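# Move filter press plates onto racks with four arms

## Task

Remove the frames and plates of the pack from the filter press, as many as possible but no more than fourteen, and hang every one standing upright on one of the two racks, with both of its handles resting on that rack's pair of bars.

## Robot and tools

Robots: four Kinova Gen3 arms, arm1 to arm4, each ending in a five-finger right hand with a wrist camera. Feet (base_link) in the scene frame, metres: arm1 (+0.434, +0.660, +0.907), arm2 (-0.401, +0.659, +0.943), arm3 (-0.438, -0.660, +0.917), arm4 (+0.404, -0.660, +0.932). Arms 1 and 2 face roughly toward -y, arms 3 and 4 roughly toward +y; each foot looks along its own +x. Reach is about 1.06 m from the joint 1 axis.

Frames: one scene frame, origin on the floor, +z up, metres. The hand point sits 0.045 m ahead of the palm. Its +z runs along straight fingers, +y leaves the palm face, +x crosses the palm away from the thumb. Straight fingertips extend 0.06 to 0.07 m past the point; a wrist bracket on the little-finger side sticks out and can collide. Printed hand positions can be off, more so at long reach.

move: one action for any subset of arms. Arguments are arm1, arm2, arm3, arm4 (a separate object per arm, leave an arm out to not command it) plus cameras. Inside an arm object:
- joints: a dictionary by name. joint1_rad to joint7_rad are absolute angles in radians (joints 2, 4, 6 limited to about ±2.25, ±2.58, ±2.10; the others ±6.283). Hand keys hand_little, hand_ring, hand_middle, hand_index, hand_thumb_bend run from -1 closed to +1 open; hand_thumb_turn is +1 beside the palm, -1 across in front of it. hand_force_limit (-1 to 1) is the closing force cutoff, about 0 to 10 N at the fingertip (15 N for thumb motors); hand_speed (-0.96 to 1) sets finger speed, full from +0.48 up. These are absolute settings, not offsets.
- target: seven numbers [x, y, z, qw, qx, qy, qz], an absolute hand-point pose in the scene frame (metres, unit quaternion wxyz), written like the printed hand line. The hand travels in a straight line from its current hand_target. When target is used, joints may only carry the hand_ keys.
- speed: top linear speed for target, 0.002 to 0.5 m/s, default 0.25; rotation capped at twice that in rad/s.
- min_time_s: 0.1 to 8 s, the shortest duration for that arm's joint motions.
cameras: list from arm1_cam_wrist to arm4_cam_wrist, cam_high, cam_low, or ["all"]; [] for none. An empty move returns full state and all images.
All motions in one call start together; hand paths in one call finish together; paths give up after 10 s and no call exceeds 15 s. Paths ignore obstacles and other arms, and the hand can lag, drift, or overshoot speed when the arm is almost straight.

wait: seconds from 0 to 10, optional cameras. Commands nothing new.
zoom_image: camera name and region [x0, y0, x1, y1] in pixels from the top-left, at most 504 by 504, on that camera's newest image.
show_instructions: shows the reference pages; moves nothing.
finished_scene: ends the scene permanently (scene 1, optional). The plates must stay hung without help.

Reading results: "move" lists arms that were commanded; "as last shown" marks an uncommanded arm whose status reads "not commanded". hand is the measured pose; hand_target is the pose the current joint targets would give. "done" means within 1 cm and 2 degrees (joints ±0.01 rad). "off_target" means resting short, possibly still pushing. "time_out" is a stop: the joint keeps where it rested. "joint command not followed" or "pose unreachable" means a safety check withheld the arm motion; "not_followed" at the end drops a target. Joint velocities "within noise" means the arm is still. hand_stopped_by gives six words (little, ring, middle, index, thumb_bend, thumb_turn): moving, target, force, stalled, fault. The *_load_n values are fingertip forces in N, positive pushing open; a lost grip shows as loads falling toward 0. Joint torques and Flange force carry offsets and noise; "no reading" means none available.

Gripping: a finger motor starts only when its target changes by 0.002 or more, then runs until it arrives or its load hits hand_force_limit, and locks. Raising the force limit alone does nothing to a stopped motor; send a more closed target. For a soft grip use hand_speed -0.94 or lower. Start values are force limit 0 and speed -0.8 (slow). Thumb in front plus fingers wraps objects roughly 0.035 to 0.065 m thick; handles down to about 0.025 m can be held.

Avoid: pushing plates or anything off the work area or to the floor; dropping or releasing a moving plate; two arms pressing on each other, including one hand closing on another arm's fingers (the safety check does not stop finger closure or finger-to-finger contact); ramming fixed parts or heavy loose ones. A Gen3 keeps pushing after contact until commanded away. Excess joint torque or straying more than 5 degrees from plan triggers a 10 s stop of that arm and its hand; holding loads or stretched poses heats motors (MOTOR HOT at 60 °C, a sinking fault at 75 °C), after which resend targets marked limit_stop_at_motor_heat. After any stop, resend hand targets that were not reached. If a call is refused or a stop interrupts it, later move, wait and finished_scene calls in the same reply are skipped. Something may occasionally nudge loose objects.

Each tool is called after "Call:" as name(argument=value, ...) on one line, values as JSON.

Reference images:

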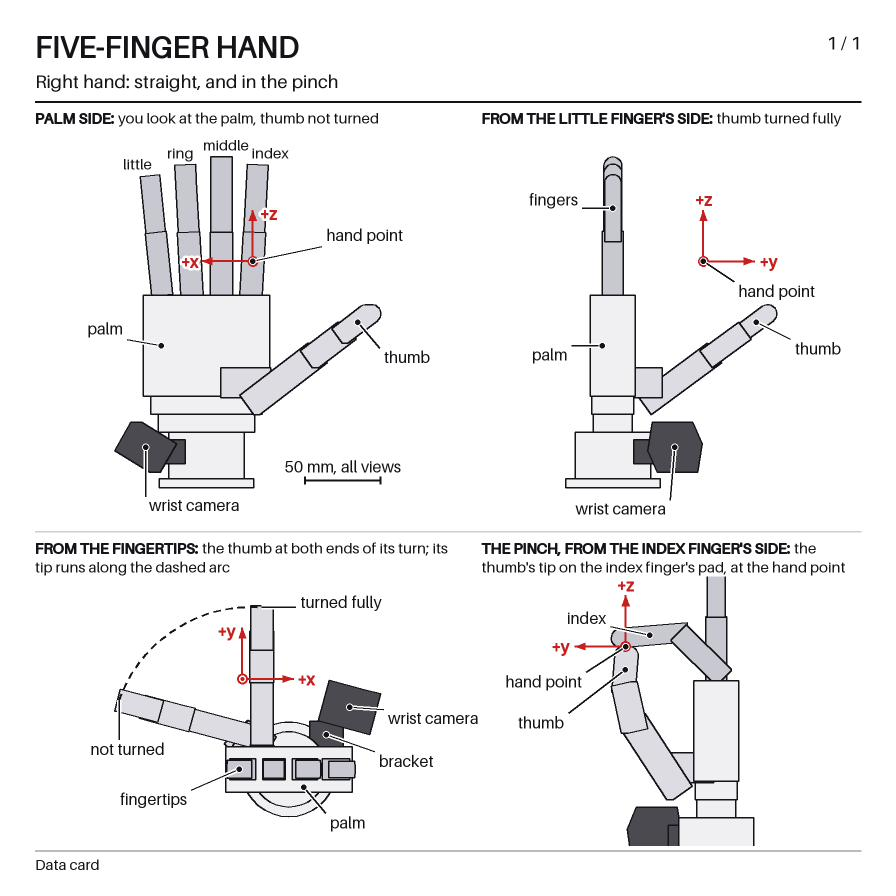

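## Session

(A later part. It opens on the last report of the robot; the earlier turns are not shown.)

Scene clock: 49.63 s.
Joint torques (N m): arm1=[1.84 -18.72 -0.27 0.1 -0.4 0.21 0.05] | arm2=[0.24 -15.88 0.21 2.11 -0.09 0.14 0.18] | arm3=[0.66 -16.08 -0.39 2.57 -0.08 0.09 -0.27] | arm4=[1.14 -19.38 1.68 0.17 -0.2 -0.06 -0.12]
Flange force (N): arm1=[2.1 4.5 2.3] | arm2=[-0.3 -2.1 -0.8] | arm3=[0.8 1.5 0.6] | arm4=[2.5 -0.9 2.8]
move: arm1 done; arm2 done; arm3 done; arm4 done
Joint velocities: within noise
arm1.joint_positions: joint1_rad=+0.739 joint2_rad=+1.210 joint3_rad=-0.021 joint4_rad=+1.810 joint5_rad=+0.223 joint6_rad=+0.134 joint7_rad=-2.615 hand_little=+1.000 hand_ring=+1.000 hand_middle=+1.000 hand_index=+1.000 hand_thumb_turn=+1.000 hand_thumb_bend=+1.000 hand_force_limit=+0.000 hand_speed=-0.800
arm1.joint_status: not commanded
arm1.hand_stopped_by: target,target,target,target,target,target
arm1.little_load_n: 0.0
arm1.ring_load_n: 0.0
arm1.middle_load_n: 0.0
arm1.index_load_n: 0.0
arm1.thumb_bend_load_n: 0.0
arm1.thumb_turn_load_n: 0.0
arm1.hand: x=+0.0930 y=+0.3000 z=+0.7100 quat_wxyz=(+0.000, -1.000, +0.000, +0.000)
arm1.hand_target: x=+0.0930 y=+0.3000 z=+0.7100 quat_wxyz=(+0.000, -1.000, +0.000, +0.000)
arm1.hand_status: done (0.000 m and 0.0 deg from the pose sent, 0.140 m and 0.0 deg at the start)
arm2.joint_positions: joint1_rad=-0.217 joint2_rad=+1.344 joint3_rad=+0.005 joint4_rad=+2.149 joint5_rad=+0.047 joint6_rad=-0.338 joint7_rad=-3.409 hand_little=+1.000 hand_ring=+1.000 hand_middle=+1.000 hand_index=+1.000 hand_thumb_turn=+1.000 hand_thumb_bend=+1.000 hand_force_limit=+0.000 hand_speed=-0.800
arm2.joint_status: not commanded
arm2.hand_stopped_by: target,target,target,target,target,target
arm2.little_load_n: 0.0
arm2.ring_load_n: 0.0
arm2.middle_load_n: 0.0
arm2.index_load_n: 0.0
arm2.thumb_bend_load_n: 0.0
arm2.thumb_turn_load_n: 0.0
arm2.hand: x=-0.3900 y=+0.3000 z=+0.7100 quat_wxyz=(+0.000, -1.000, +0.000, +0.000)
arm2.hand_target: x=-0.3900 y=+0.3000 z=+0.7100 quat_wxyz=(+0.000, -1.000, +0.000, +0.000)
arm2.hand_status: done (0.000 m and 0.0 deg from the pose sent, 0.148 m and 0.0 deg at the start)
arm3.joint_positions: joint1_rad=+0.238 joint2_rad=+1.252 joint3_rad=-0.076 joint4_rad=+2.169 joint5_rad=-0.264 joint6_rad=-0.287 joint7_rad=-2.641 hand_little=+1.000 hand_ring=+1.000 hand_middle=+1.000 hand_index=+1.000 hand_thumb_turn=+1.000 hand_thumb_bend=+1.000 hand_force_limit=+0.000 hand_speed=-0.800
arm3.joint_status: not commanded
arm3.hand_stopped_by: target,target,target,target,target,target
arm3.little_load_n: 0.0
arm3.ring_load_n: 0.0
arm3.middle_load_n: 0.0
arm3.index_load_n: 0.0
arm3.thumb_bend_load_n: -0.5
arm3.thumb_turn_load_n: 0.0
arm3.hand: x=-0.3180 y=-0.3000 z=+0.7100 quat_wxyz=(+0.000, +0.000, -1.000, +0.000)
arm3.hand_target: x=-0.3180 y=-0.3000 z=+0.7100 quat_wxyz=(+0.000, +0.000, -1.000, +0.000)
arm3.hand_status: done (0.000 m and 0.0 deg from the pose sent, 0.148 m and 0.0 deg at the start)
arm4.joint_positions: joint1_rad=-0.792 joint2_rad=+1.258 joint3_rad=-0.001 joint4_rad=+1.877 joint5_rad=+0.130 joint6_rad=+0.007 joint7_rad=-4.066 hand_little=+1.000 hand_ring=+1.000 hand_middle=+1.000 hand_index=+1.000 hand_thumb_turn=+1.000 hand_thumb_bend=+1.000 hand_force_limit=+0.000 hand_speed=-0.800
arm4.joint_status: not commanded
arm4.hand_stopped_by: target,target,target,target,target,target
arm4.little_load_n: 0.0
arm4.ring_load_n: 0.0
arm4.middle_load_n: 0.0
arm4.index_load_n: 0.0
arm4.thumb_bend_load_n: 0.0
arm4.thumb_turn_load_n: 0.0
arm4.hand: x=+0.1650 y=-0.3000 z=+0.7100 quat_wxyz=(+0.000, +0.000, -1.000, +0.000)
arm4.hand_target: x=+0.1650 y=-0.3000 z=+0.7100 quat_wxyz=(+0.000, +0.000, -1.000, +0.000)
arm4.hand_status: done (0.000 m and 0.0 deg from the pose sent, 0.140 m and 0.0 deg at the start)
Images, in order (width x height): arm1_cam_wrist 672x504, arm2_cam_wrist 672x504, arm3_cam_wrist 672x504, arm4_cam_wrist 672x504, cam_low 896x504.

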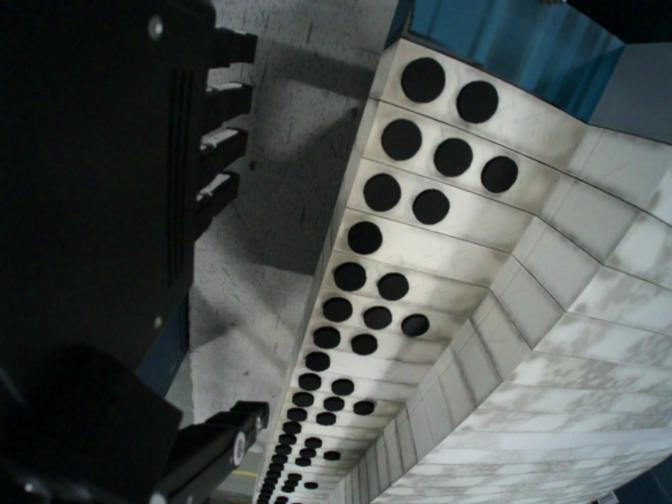

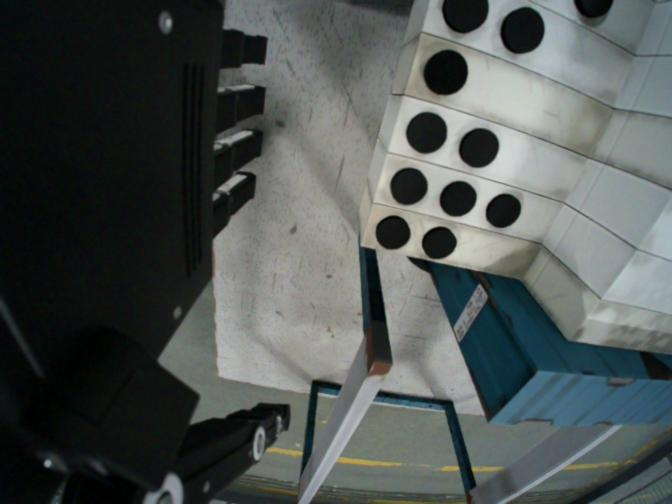

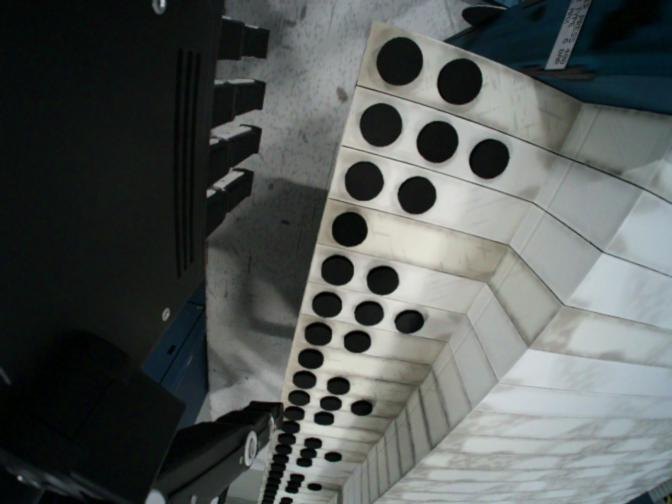

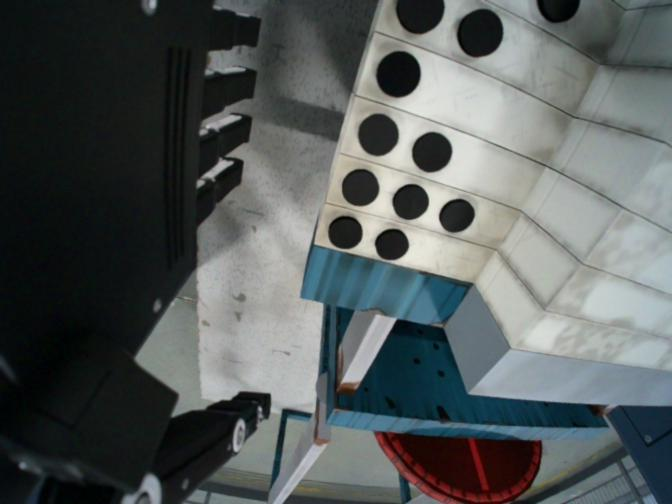

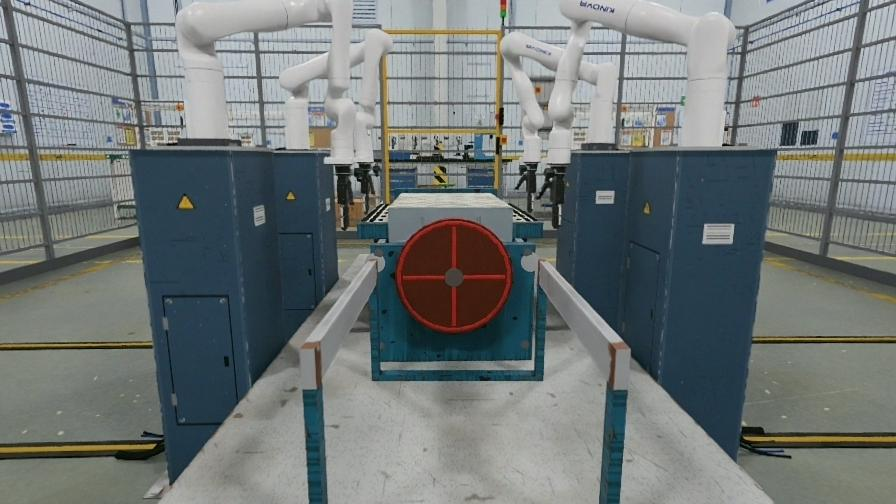

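Call:
move(arm1={"target": [0.093, 0.278, 0.665, 0, 1, 0, 0], "speed": 0.2}, arm2={"target": [-0.39, 0.278, 0.665, 0, 1, 0, 0], "speed": 0.2}, arm3={"target": [-0.318, -0.278, 0.665, 0, 0, 1, 0], "speed": 0.2}, arm4={"target": [0.165, -0.278, 0.665, 0, 0, 1, 0], "speed": 0.2}, cameras=["arm1_cam_wrist", "arm2_cam_wrist", "arm3_cam_wrist", "arm4_cam_wrist", "cam_low"])

Call:
zoom_image(camera="arm4_cam_wrist", region=[190, 0, 480, 320])

Call:
zoom_image(camera="arm1_cam_wrist", region=[190, 0, 480, 320])

Call:
zoom_image(camera="arm2_cam_wrist", region=[190, 0, 480, 320])

Call:
zoom_image(camera="arm3_cam_wrist", region=[190, 0, 480, 320])

Call:
zoom_image(camera="cam_low", region=[320, 130, 600, 290])

Scene clock: 57.40 s.
Joint torques (N m): arm1=[1.9 -19.33 -0.18 0.02 -0.35 0.2 -0.01] | arm2=[0.29 -16.66 0.34 1.83 -0.04 0.12 0.1] | arm3=[0.63 -16.84 -0.41 2.3 -0.04 0.15 -0.28] | arm4=[1.16 -20.03 1.63 0.09 -0.2 -0.05 -0.12]
Flange force (N): arm1=[2.2 4.5 2.1] | arm2=[0.0 -1.9 -0.7] | arm3=[0.8 1.2 0.6] | arm4=[2.6 -0.6 2.9]
move: arm1 done; arm2 done; arm3 done; arm4 done
Joint velocities: within noise
arm1.joint_positions: joint1_rad=+0.706 joint2_rad=+1.323 joint3_rad=-0.019 joint4_rad=+1.694 joint5_rad=+0.210 joint6_rad=+0.137 joint7_rad=-2.632 hand_little=+1.000 hand_ring=+1.000 hand_middle=+1.000 hand_index=+1.000 hand_thumb_turn=+1.000 hand_thumb_bend=+1.000 hand_force_limit=+0.000 hand_speed=-0.800
arm1.joint_status: not commanded
arm1.hand_stopped_by: target,target,target,target,target,target
arm1.little_load_n: 0.0
arm1.ring_load_n: 0.0
arm1.middle_load_n: 0.0
arm1.index_load_n: 0.0
arm1.thumb_bend_load_n: 0.0
arm1.thumb_turn_load_n: 0.0
arm1.hand: x=+0.0930 y=+0.2780 z=+0.6650 quat_wxyz=(+0.000, -1.000, +0.000, +0.000)
arm1.hand_target: x=+0.0930 y=+0.2780 z=+0.6650 quat_wxyz=(+0.000, -1.000, +0.000, +0.000)
arm1.hand_status: done (0.000 m and 0.0 deg from the pose sent, 0.050 m and 0.0 deg at the start)
arm2.joint_positions: joint1_rad=-0.204 joint2_rad=+1.442 joint3_rad=+0.005 joint4_rad=+2.004 joint5_rad=+0.056 joint6_rad=-0.292 joint7_rad=-3.406 hand_little=+1.000 hand_ring=+1.000 hand_middle=+1.000 hand_index=+1.000 hand_thumb_turn=+1.000 hand_thumb_bend=+1.000 hand_force_limit=+0.000 hand_speed=-0.800
arm2.joint_status: not commanded
arm2.hand_stopped_by: target,target,target,target,target,target
arm2.little_load_n: 0.0
arm2.ring_load_n: 0.0
arm2.middle_load_n: 0.0
arm2.index_load_n: 0.0
arm2.thumb_bend_load_n: 0.0
arm2.thumb_turn_load_n: 0.0
arm2.hand: x=-0.3900 y=+0.2780 z=+0.6650 quat_wxyz=(+0.000, -1.000, +0.000, +0.000)
arm2.hand_target: x=-0.3900 y=+0.2780 z=+0.6650 quat_wxyz=(+0.000, -1.000, +0.000, +0.000)
arm2.hand_status: done (0.000 m and 0.0 deg from the pose sent, 0.050 m and 0.0 deg at the start)
arm3.joint_positions: joint1_rad=+0.218 joint2_rad=+1.357 joint3_rad=-0.068 joint4_rad=+2.033 joint5_rad=-0.272 joint6_rad=-0.255 joint7_rad=-2.641 hand_little=+1.000 hand_ring=+1.000 hand_middle=+1.000 hand_index=+1.000 hand_thumb_turn=+1.000 hand_thumb_bend=+1.000 hand_force_limit=+0.000 hand_speed=-0.800
arm3.joint_status: not commanded
arm3.hand_stopped_by: target,target,target,target,target,target
arm3.little_load_n: 0.0
arm3.ring_load_n: 0.0
arm3.middle_load_n: 0.0
arm3.index_load_n: 0.0
arm3.thumb_bend_load_n: -0.5
arm3.thumb_turn_load_n: 0.0
arm3.hand: x=-0.3180 y=-0.2780 z=+0.6650 quat_wxyz=(+0.000, +0.000, -1.000, +0.000)
arm3.hand_target: x=-0.3180 y=-0.2780 z=+0.6650 quat_wxyz=(+0.000, +0.000, -1.000, +0.000)
arm3.hand_status: done (0.000 m and 0.0 deg from the pose sent, 0.050 m and 0.0 deg at the start)
arm4.joint_positions: joint1_rad=-0.753 joint2_rad=+1.369 joint3_rad=-0.004 joint4_rad=+1.751 joint5_rad=+0.149 joint6_rad=+0.023 joint7_rad=-4.046 hand_little=+1.000 hand_ring=+1.000 hand_middle=+1.000 hand_index=+1.000 hand_thumb_turn=+1.000 hand_thumb_bend=+1.000 hand_force_limit=+0.000 hand_speed=-0.800
arm4.joint_status: not commanded
arm4.hand_stopped_by: target,target,target,target,target,target
arm4.little_load_n: 0.0
arm4.ring_load_n: 0.0
arm4.middle_load_n: 0.0
arm4.index_load_n: 0.0
arm4.thumb_bend_load_n: 0.0
arm4.thumb_turn_load_n: 0.0
arm4.hand: x=+0.1650 y=-0.2780 z=+0.6650 quat_wxyz=(+0.000, +0.000, -1.000, +0.000)
arm4.hand_target: x=+0.1650 y=-0.2780 z=+0.6650 quat_wxyz=(+0.000, +0.000, -1.000, +0.000)
arm4.hand_status: done (0.000 m and 0.0 deg from the pose sent, 0.050 m and 0.0 deg at the start)
Images, in order (width x height): arm1_cam_wrist 672x504, arm2_cam_wrist 672x504, arm3_cam_wrist 672x504, arm4_cam_wrist 672x504, cam_low 896x504.

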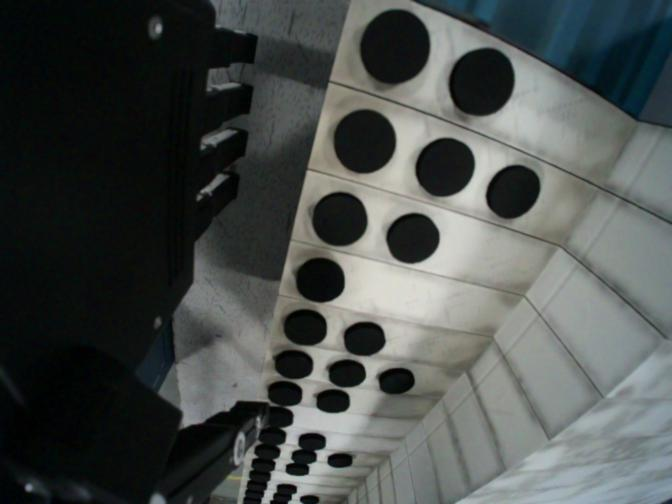

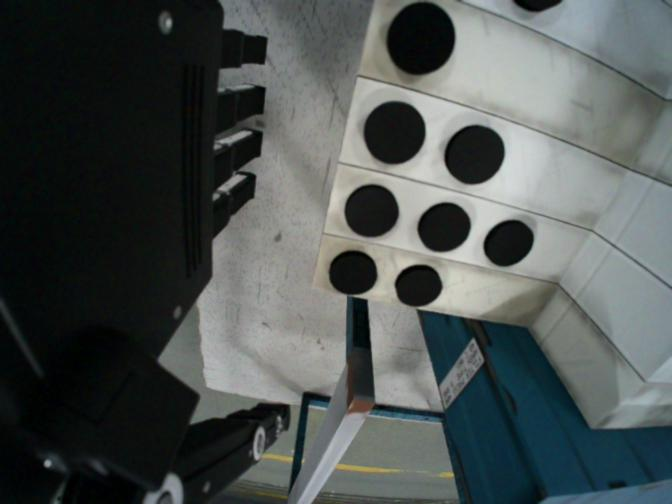

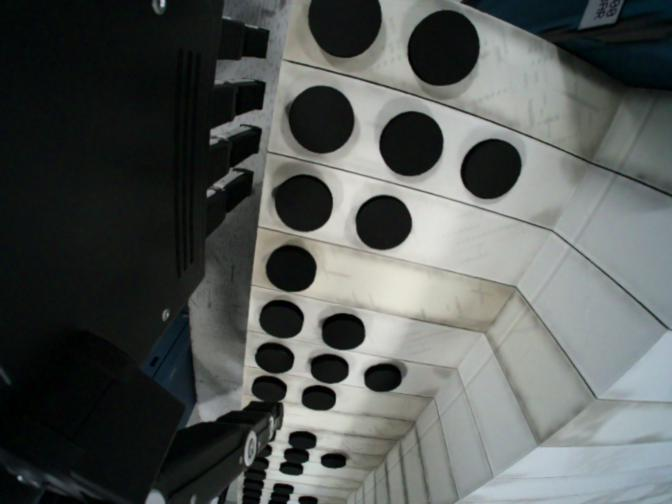

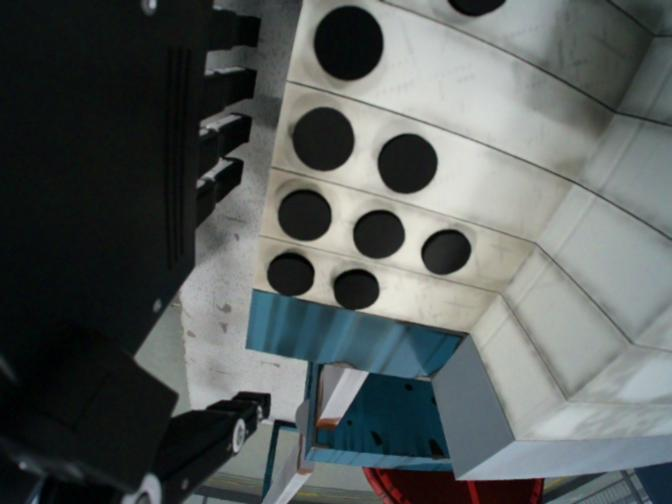

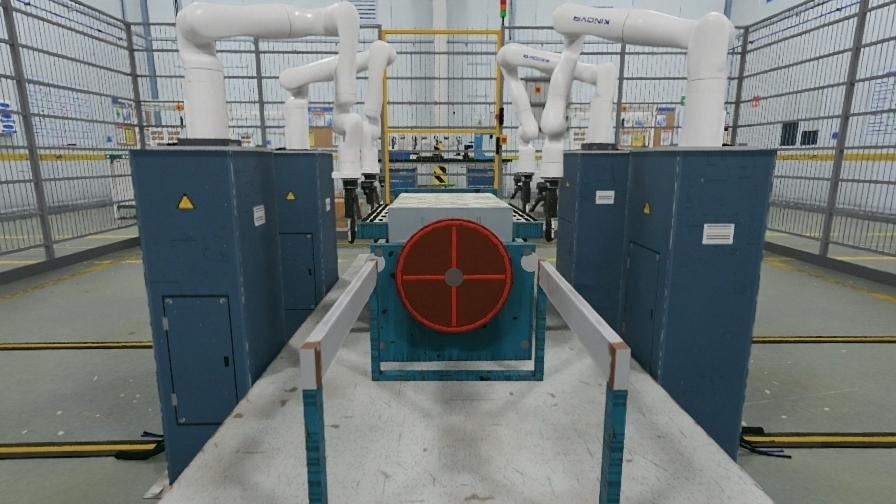

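Scaled by 1.575 from the camera's image (finer frame: 960x720).

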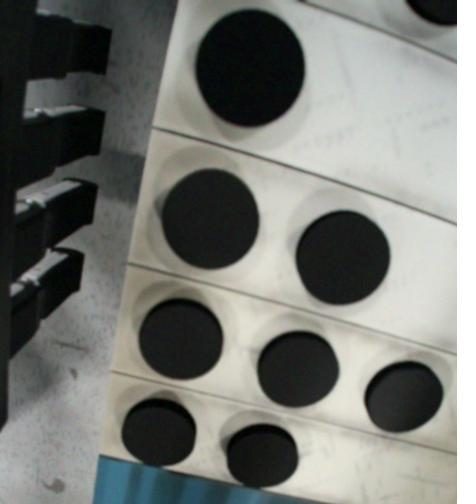

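Scaled by 1.575 from the camera's image (finer frame: 960x720).

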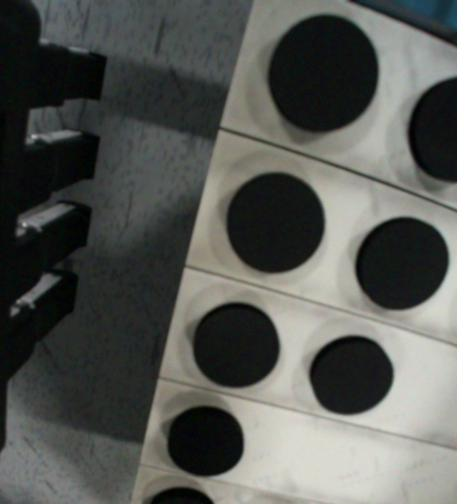

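Scaled by 1.575 from the camera's image (finer frame: 960x720).

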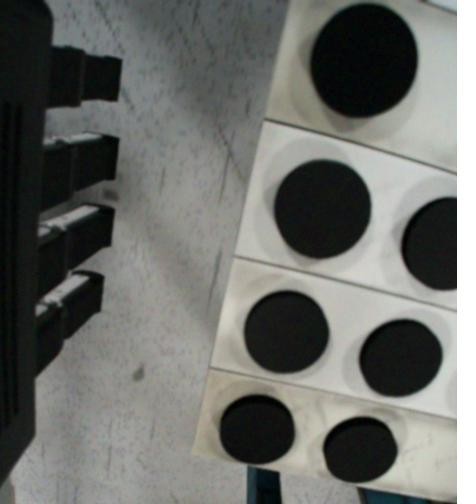

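Scaled by 1.575 from the camera's image (finer frame: 960x720).

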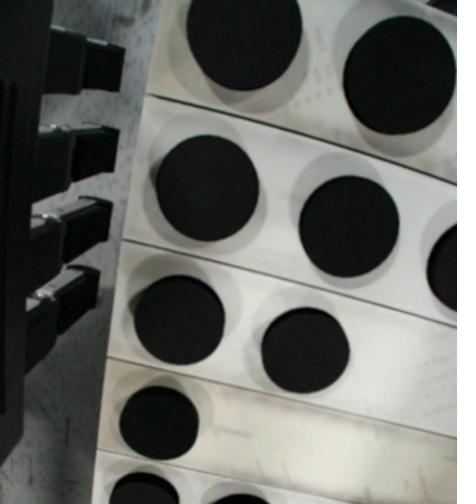

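Scaled by 1.800 from the camera's image (finer frame: 1280x720).

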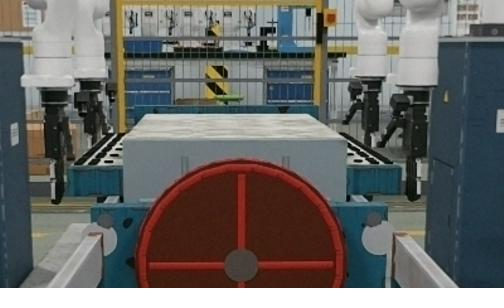

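Call:
move(arm1={"target": [0.098, 0.268, 0.73, 0, 1, 0, 0], "speed": 0.25}, arm2={"target": [-0.38, 0.268, 0.73, 0, 1, 0, 0], "speed": 0.25}, arm3={"target": [-0.323, -0.268, 0.73, 0, 0, 1, 0], "speed": 0.25}, arm4={"target": [0.166, -0.268, 0.73, 0, 0, 1, 0], "speed": 0.25}, cameras=["arm1_cam_wrist", "arm2_cam_wrist", "arm3_cam_wrist", "arm4_cam_wrist", "cam_low", "cam_high"])

Call:
zoom_image(camera="arm1_cam_wrist", region=[190, 0, 440, 300])

Call:
zoom_image(camera="arm2_cam_wrist", region=[190, 0, 440, 300])

Call:
zoom_image(camera="arm3_cam_wrist", region=[190, 0, 440, 300])

Call:
zoom_image(camera="arm4_cam_wrist", region=[190, 0, 440, 300])

Call:
zoom_image(camera="cam_low", region=[320, 130, 600, 290])

Call:
zoom_image(camera="cam_high", region=[370, 180, 530, 330])

Scene clock: 67.20 s.
Joint torques (N m): arm1=[1.9 -19.12 -0.32 -0.53 -0.39 0.18 0.02] | arm2=[0.29 -16.63 0.3 1.1 -0.02 0.11 0.06] | arm3=[0.57 -16.61 -0.27 1.5 -0.07 0.09 -0.27] | arm4=[1.12 -19.82 1.53 -0.51 -0.19 -0.09 -0.09]
Flange force (N): arm1=[1.9 4.9 2.1] | arm2=[0.0 -2.0 -0.3] | arm3=[0.7 1.5 0.3] | arm4=[2.9 -0.1 2.7]
move: arm1 done; arm2 done; arm3 done; arm4 done
Joint velocities: within noise
arm1.joint_positions: joint1_rad=+0.693 joint2_rad=+1.171 joint3_rad=-0.036 joint4_rad=+1.765 joint5_rad=+0.198 joint6_rad=+0.220 joint7_rad=-2.640 hand_little=+1.000 hand_ring=+1.000 hand_middle=+1.000 hand_index=+1.000 hand_thumb_turn=+1.000 hand_thumb_bend=+1.000 hand_force_limit=+0.000 hand_speed=-0.800
arm1.joint_status: not commanded
arm1.hand_stopped_by: target,target,target,target,target,target
arm1.little_load_n: 0.0
arm1.ring_load_n: 0.0
arm1.middle_load_n: 0.0
arm1.index_load_n: 0.0
arm1.thumb_bend_load_n: 0.0
arm1.thumb_turn_load_n: 0.0
arm1.hand: x=+0.0980 y=+0.2680 z=+0.7300 quat_wxyz=(+0.000, -1.000, +0.000, +0.000)
arm1.hand_target: x=+0.0980 y=+0.2680 z=+0.7300 quat_wxyz=(+0.000, -1.000, +0.000, +0.000)
arm1.hand_status: done (0.000 m and 0.0 deg from the pose sent, 0.066 m and 0.0 deg at the start)
arm2.joint_positions: joint1_rad=-0.219 joint2_rad=+1.265 joint3_rad=-0.002 joint4_rad=+2.087 joint5_rad=+0.049 joint6_rad=-0.198 joint7_rad=-3.416 hand_little=+1.000 hand_ring=+1.000 hand_middle=+1.000 hand_index=+1.000 hand_thumb_turn=+1.000 hand_thumb_bend=+1.000 hand_force_limit=+0.000 hand_speed=-0.800
arm2.joint_status: not commanded
arm2.hand_stopped_by: target,target,target,target,target,target
arm2.little_load_n: 0.0
arm2.ring_load_n: 0.0
arm2.middle_load_n: 0.0
arm2.index_load_n: 0.0
arm2.thumb_bend_load_n: -0.5
arm2.thumb_turn_load_n: 0.0
arm2.hand: x=-0.3800 y=+0.2680 z=+0.7300 quat_wxyz=(+0.000, -1.000, +0.000, +0.000)
arm2.hand_target: x=-0.3800 y=+0.2680 z=+0.7300 quat_wxyz=(+0.000, -1.000, +0.000, +0.000)
arm2.hand_status: done (0.000 m and 0.0 deg from the pose sent, 0.067 m and 0.0 deg at the start)
arm3.joint_positions: joint1_rad=+0.178 joint2_rad=+1.179 joint3_rad=-0.048 joint4_rad=+2.111 joint5_rad=-0.302 joint6_rad=-0.154 joint7_rad=-2.649 hand_little=+1.000 hand_ring=+1.000 hand_middle=+1.000 hand_index=+1.000 hand_thumb_turn=+1.000 hand_thumb_bend=+1.000 hand_force_limit=+0.000 hand_speed=-0.800
arm3.joint_status: not commanded
arm3.hand_stopped_by: target,target,target,target,target,target
arm3.little_load_n: 0.0
arm3.ring_load_n: 0.0
arm3.middle_load_n: 0.0
arm3.index_load_n: 0.0
arm3.thumb_bend_load_n: 0.0
arm3.thumb_turn_load_n: 0.0
arm3.hand: x=-0.3230 y=-0.2680 z=+0.7300 quat_wxyz=(+0.000, +0.000, -1.000, +0.000)
arm3.hand_target: x=-0.3230 y=-0.2680 z=+0.7300 quat_wxyz=(+0.000, +0.000, -1.000, +0.000)
arm3.hand_status: done (0.000 m and 0.0 deg from the pose sent, 0.066 m and 0.0 deg at the start)
arm4.joint_positions: joint1_rad=-0.725 joint2_rad=+1.211 joint3_rad=-0.018 joint4_rad=+1.826 joint5_rad=+0.159 joint6_rad=+0.105 joint7_rad=-4.033 hand_little=+1.000 hand_ring=+1.000 hand_middle=+1.000 hand_index=+1.000 hand_thumb_turn=+1.000 hand_thumb_bend=+1.000 hand_force_limit=+0.000 hand_speed=-0.800
arm4.joint_status: not commanded
arm4.hand_stopped_by: target,target,target,target,target,target
arm4.little_load_n: 0.0
arm4.ring_load_n: 0.0
arm4.middle_load_n: 0.0
arm4.index_load_n: 0.0
arm4.thumb_bend_load_n: -0.5
arm4.thumb_turn_load_n: 0.0
arm4.hand: x=+0.1660 y=-0.2680 z=+0.7300 quat_wxyz=(+0.000, +0.000, -1.000, +0.000)
arm4.hand_target: x=+0.1660 y=-0.2680 z=+0.7300 quat_wxyz=(+0.000, +0.000, -1.000, +0.000)
arm4.hand_status: done (0.000 m and 0.0 deg from the pose sent, 0.066 m and 0.0 deg at the start)
pictures: arm1_cam_wrist, arm2_cam_wrist, arm3_cam_wrist, arm4_cam_wrist, cam_high, cam_low
Images, in order (width x height): arm1_cam_wrist 672x504, arm2_cam_wrist 672x504, arm3_cam_wrist 672x504, arm4_cam_wrist 672x504, cam_high 896x504, cam_low 896x504.

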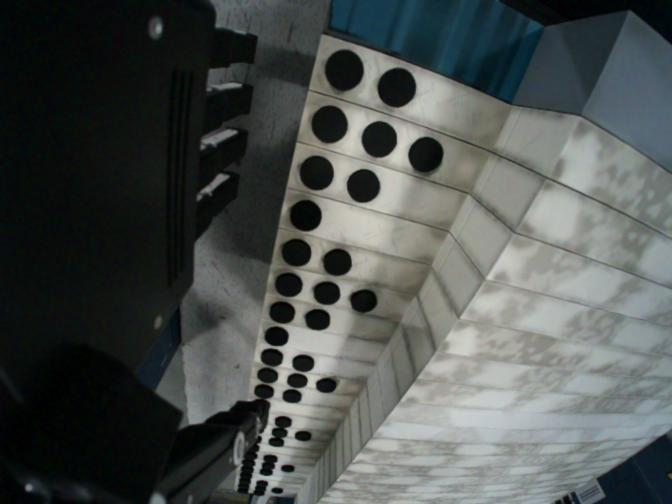

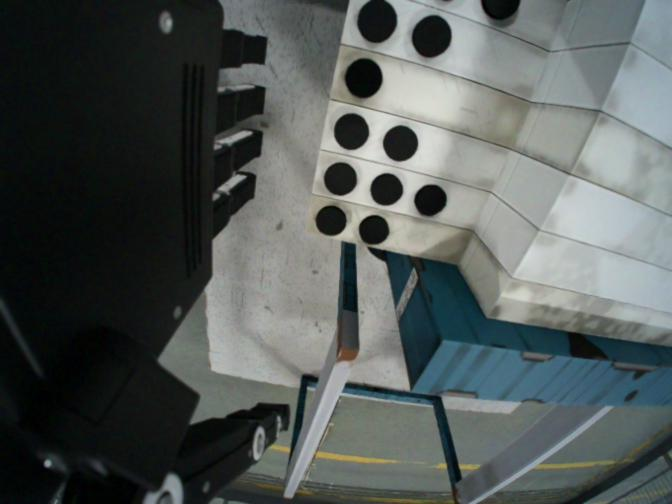

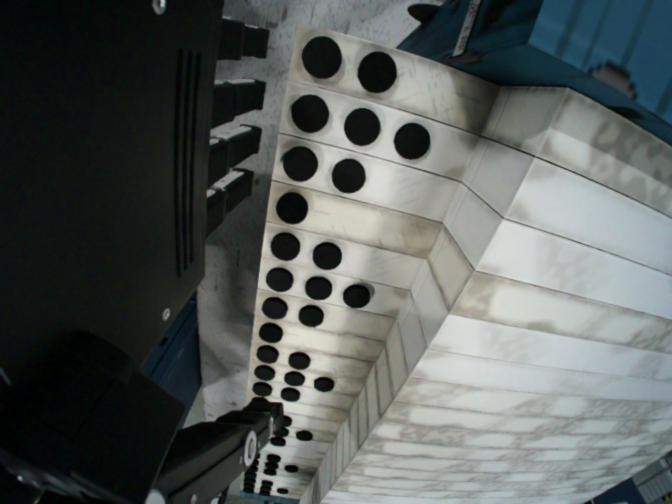

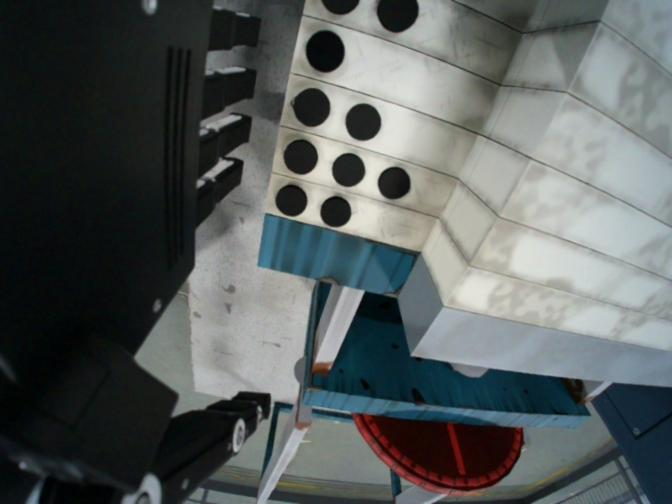

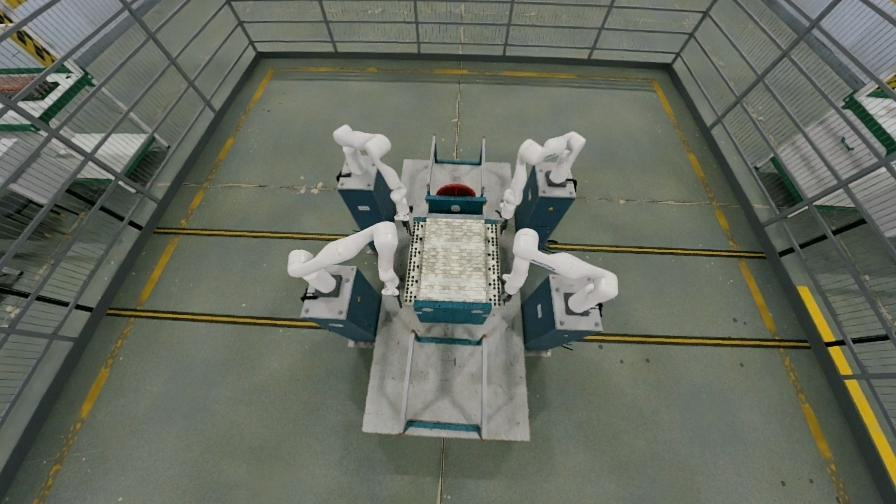

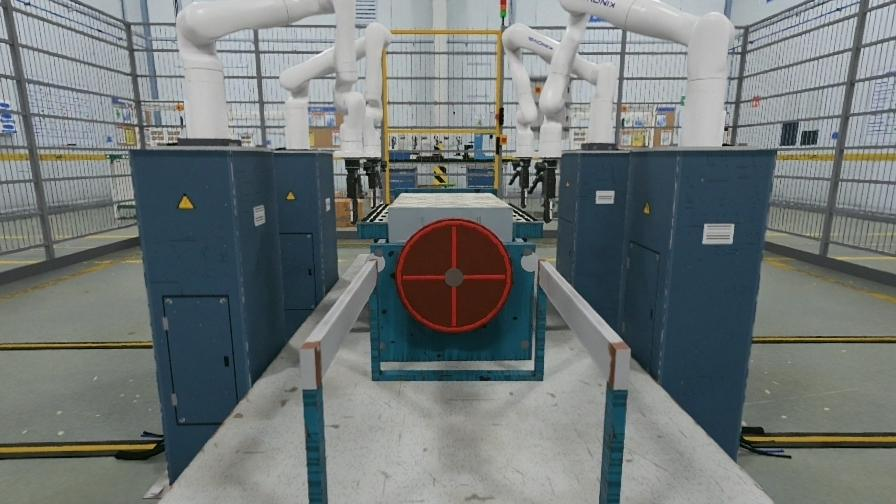

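Scaled by 1.680 from the camera's image (finer frame: 960x720).

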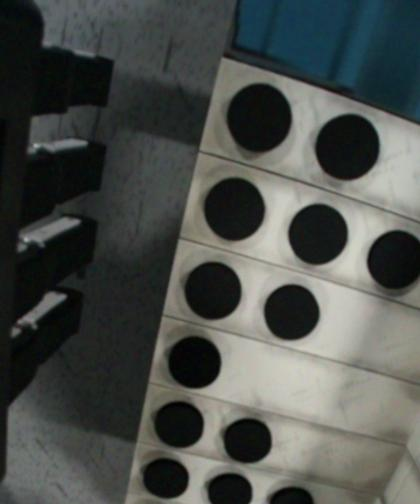

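Scaled by 1.680 from the camera's image (finer frame: 960x720).

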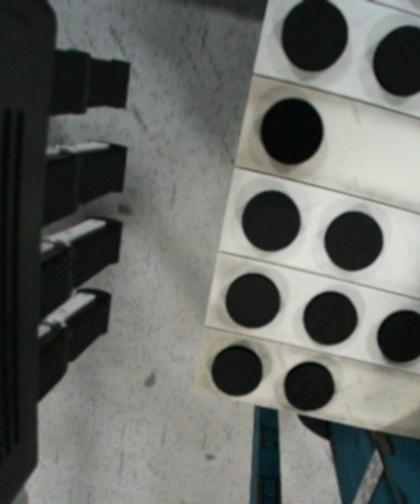

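Scaled by 1.680 from the camera's image (finer frame: 960x720).

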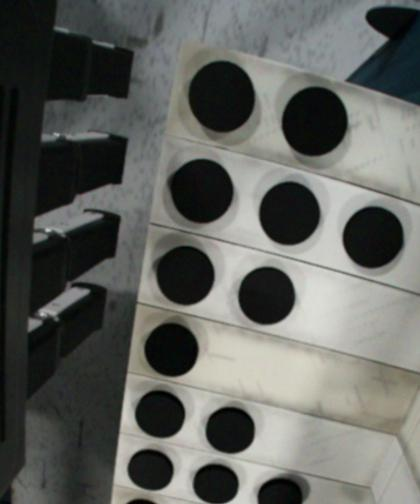

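Scaled by 1.680 from the camera's image (finer frame: 960x720).

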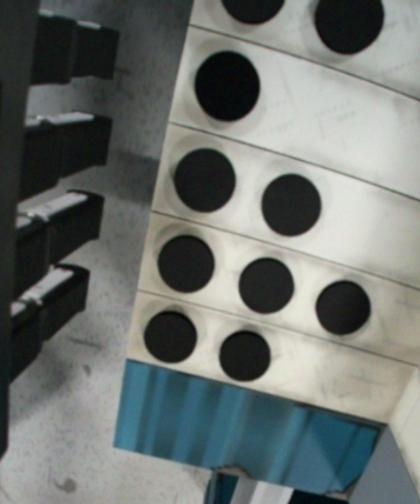

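Scaled by 1.800 from the camera's image (finer frame: 1280x720).

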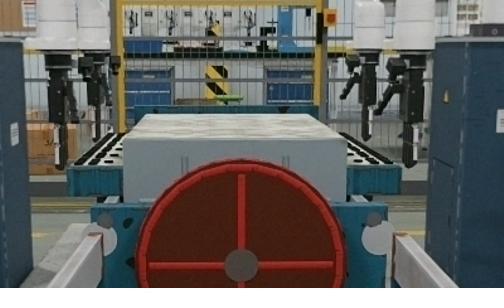

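Scaled by 3.150 from the camera's image (finer frame: 1280x720).

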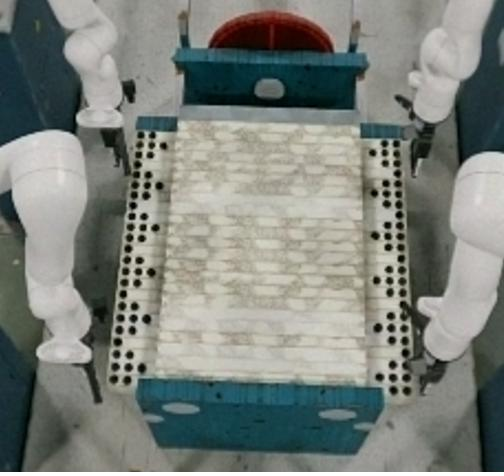

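Call:
move(arm1={"target": [0.0973, 0.289, 0.70, 0.2164, 0.9763, 0, 0], "speed": 0.25, "joints": {"hand_speed": 0.3, "hand_thumb_turn": -1}}, arm2={"target": [-0.3843, 0.280, 0.70, 0.2164, 0.9763, 0, 0], "speed": 0.25, "joints": {"hand_speed": 0.3, "hand_thumb_turn": -1}}, arm3={"target": [-0.3203, -0.309, 0.70, 0, 0, 0.9763, 0.2164], "speed": 0.25, "joints": {"hand_speed": 0.3, "hand_thumb_turn": -1}}, arm4={"target": [0.1693, -0.301, 0.70, 0, 0, 0.9763, 0.2164], "speed": 0.25, "joints": {"hand_speed": 0.3, "hand_thumb_turn": -1}}, cameras=["arm1_cam_wrist", "arm2_cam_wrist", "arm3_cam_wrist", "arm4_cam_wrist", "cam_low"])

Call:
zoom_image(camera="cam_low", region=[320, 130, 600, 290])

Scene clock: 90.73 s.
Joint torques (N m): arm1=[1.88 -17.52 -2.58 2.1 -0.08 -0.64 0.01] | arm2=[0.33 -14.4 0.77 4.27 -0.36 -0.84 0.11] | arm3=[0.57 -14.11 -1.39 5.5 0.47 -0.84 -0.23] | arm4=[1.12 -17.23 4.66 2.95 -0.66 -0.53 -0.07]
Flange force (N): arm1=[2.1 3.3 4.6] | arm2=[-0.7 -1.3 -1.7] | arm3=[0.6 -0.6 1.0] | arm4=[0.6 -4.3 1.4]
move: arm1 done; arm2 done; arm3 done; arm4 done
Joint velocities: within noise
arm1.joint_positions: joint1_rad=+1.117 joint2_rad=+1.385 joint3_rad=-0.205 joint4_rad=+1.947 joint5_rad=+0.446 joint6_rad=-0.416 joint7_rad=-2.456 hand_little=+1.000 hand_ring=+1.000 hand_middle=+1.000 hand_index=+1.000 hand_thumb_turn=-1.000 hand_thumb_bend=+1.000 hand_force_limit=+0.000 hand_speed=+0.300
arm1.joint_status: all done
arm1.hand_stopped_by: target,target,target,target,target,target
arm1.little_load_n: 0.0
arm1.ring_load_n: 0.0
arm1.middle_load_n: 0.0
arm1.index_load_n: 0.0
arm1.thumb_bend_load_n: 0.0
arm1.thumb_turn_load_n: 0.0
arm1.hand: x=+0.0973 y=+0.2890 z=+0.7000 quat_wxyz=(-0.216, -0.976, +0.000, +0.000)
arm1.hand_target: x=+0.0973 y=+0.2890 z=+0.7000 quat_wxyz=(-0.216, -0.976, +0.000, +0.000)
arm1.hand_status: done (0.000 m and 0.0 deg from the pose sent, 0.037 m and 25.0 deg at the start)
arm2.joint_positions: joint1_rad=-0.376 joint2_rad=+1.679 joint3_rad=+0.005 joint4_rad=+2.263 joint5_rad=-0.152 joint6_rad=-1.200 joint7_rad=-3.443 hand_little=+1.000 hand_ring=+1.000 hand_middle=+1.000 hand_index=+1.000 hand_thumb_turn=-1.000 hand_thumb_bend=+1.000 hand_force_limit=+0.000 hand_speed=+0.300
arm2.joint_status: all done
arm2.hand_stopped_by: target,target,target,target,target,target
arm2.little_load_n: 0.0
arm2.ring_load_n: 0.0
arm2.middle_load_n: 0.0
arm2.index_load_n: 0.0
arm2.thumb_bend_load_n: 0.0
arm2.thumb_turn_load_n: 0.0
arm2.hand: x=-0.3843 y=+0.2800 z=+0.7000 quat_wxyz=(-0.216, -0.976, +0.000, +0.000)
arm2.hand_target: x=-0.3843 y=+0.2800 z=+0.7000 quat_wxyz=(-0.216, -0.976, +0.000, +0.000)
arm2.hand_status: done (0.000 m and 0.0 deg from the pose sent, 0.033 m and 25.0 deg at the start)
arm3.joint_positions: joint1_rad=+0.512 joint2_rad=+1.644 joint3_rad=-0.154 joint4_rad=+2.355 joint5_rad=+0.086 joint6_rad=-1.226 joint7_rad=-2.600 hand_little=+1.000 hand_ring=+1.000 hand_middle=+1.000 hand_index=+1.000 hand_thumb_turn=-1.000 hand_thumb_bend=+1.000 hand_force_limit=+0.000 hand_speed=+0.300
arm3.joint_status: all done
arm3.hand_stopped_by: target,target,target,target,target,target
arm3.little_load_n: 0.0
arm3.ring_load_n: 0.0
arm3.middle_load_n: 0.0
arm3.index_load_n: 0.0
arm3.thumb_bend_load_n: 0.0
arm3.thumb_turn_load_n: 0.0
arm3.hand: x=-0.3203 y=-0.3090 z=+0.7000 quat_wxyz=(+0.000, +0.000, -0.976, -0.216)
arm3.hand_target: x=-0.3203 y=-0.3090 z=+0.7000 quat_wxyz=(+0.000, +0.000, -0.976, -0.216)
arm3.hand_status: done (0.000 m and 0.0 deg from the pose sent, 0.051 m and 25.0 deg at the start)
arm4.joint_positions: joint1_rad=-1.344 joint2_rad=+1.515 joint3_rad=+0.290 joint4_rad=+2.028 joint5_rad=-0.276 joint6_rad=-0.517 joint7_rad=-4.238 hand_little=+1.000 hand_ring=+1.000 hand_middle=+1.000 hand_index=+1.000 hand_thumb_turn=-1.000 hand_thumb_bend=+1.000 hand_force_limit=+0.000 hand_speed=+0.300
arm4.joint_status: all done
arm4.hand_stopped_by: target,target,target,target,target,target
arm4.little_load_n: 0.0
arm4.ring_load_n: 0.0
arm4.middle_load_n: 0.0
arm4.index_load_n: 0.0
arm4.thumb_bend_load_n: -0.5
arm4.thumb_turn_load_n: 0.0
arm4.hand: x=+0.1693 y=-0.3010 z=+0.7000 quat_wxyz=(+0.000, +0.000, -0.976, -0.216)
arm4.hand_target: x=+0.1693 y=-0.3010 z=+0.7000 quat_wxyz=(+0.000, +0.000, -0.976, -0.216)
arm4.hand_status: done (0.000 m and 0.0 deg from the pose sent, 0.045 m and 25.0 deg at the start)
Images, in order (width x height): arm1_cam_wrist 672x504, arm2_cam_wrist 672x504, arm3_cam_wrist 672x504, arm4_cam_wrist 672x504, cam_low 896x504.

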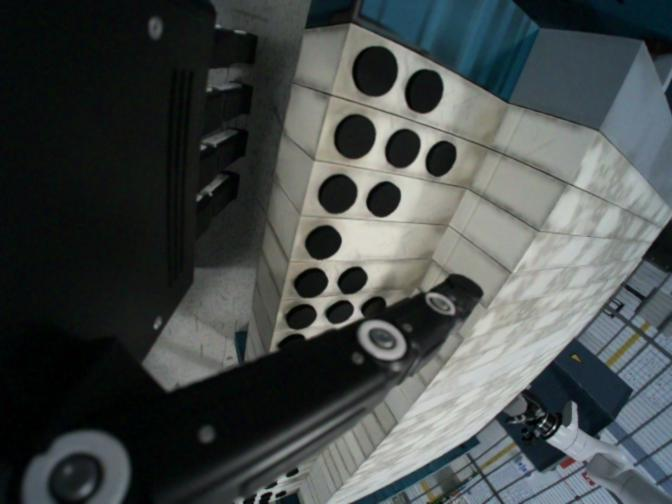

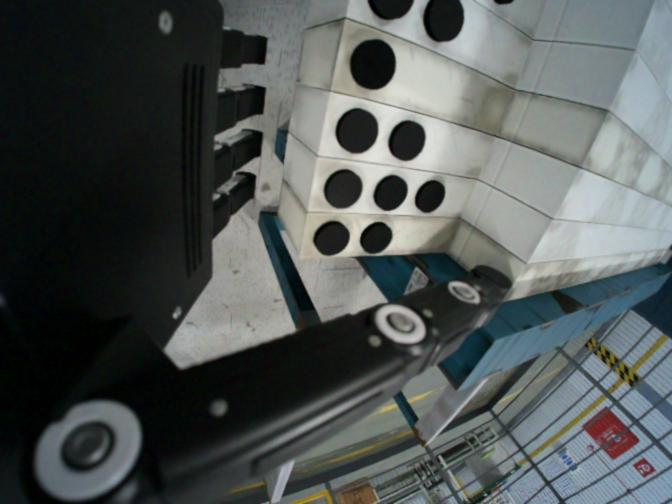

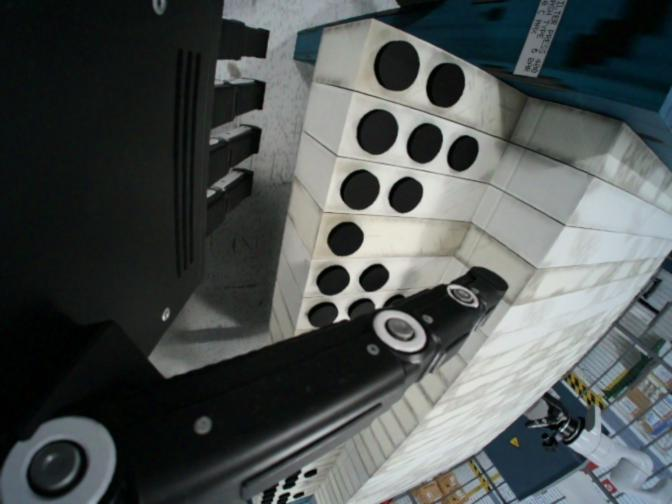

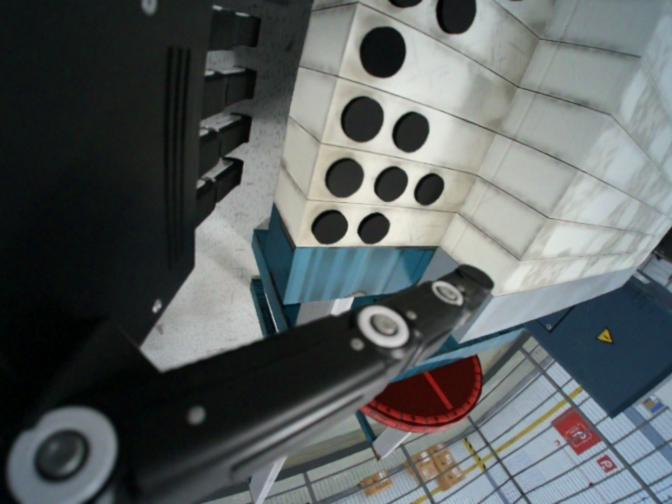

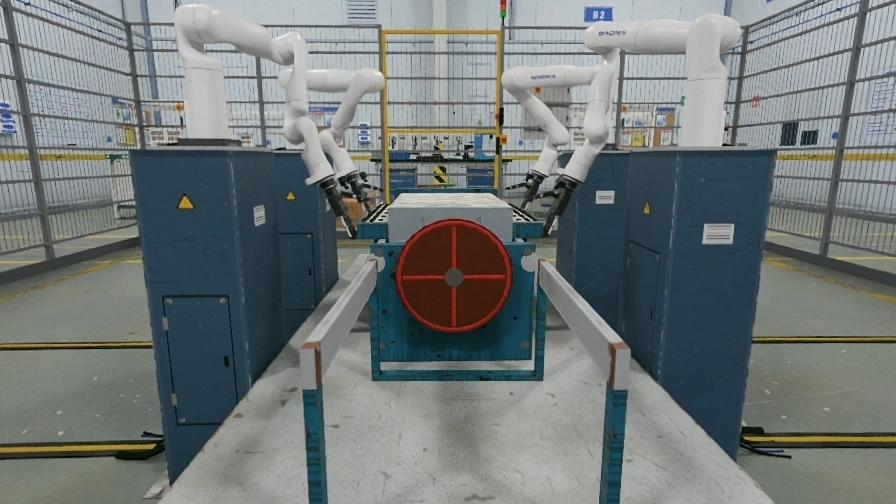

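Scaled by 1.800 from the camera's image (finer frame: 1280x720).

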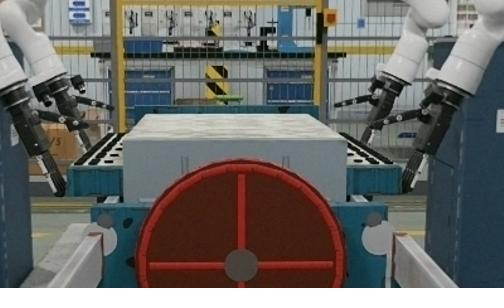

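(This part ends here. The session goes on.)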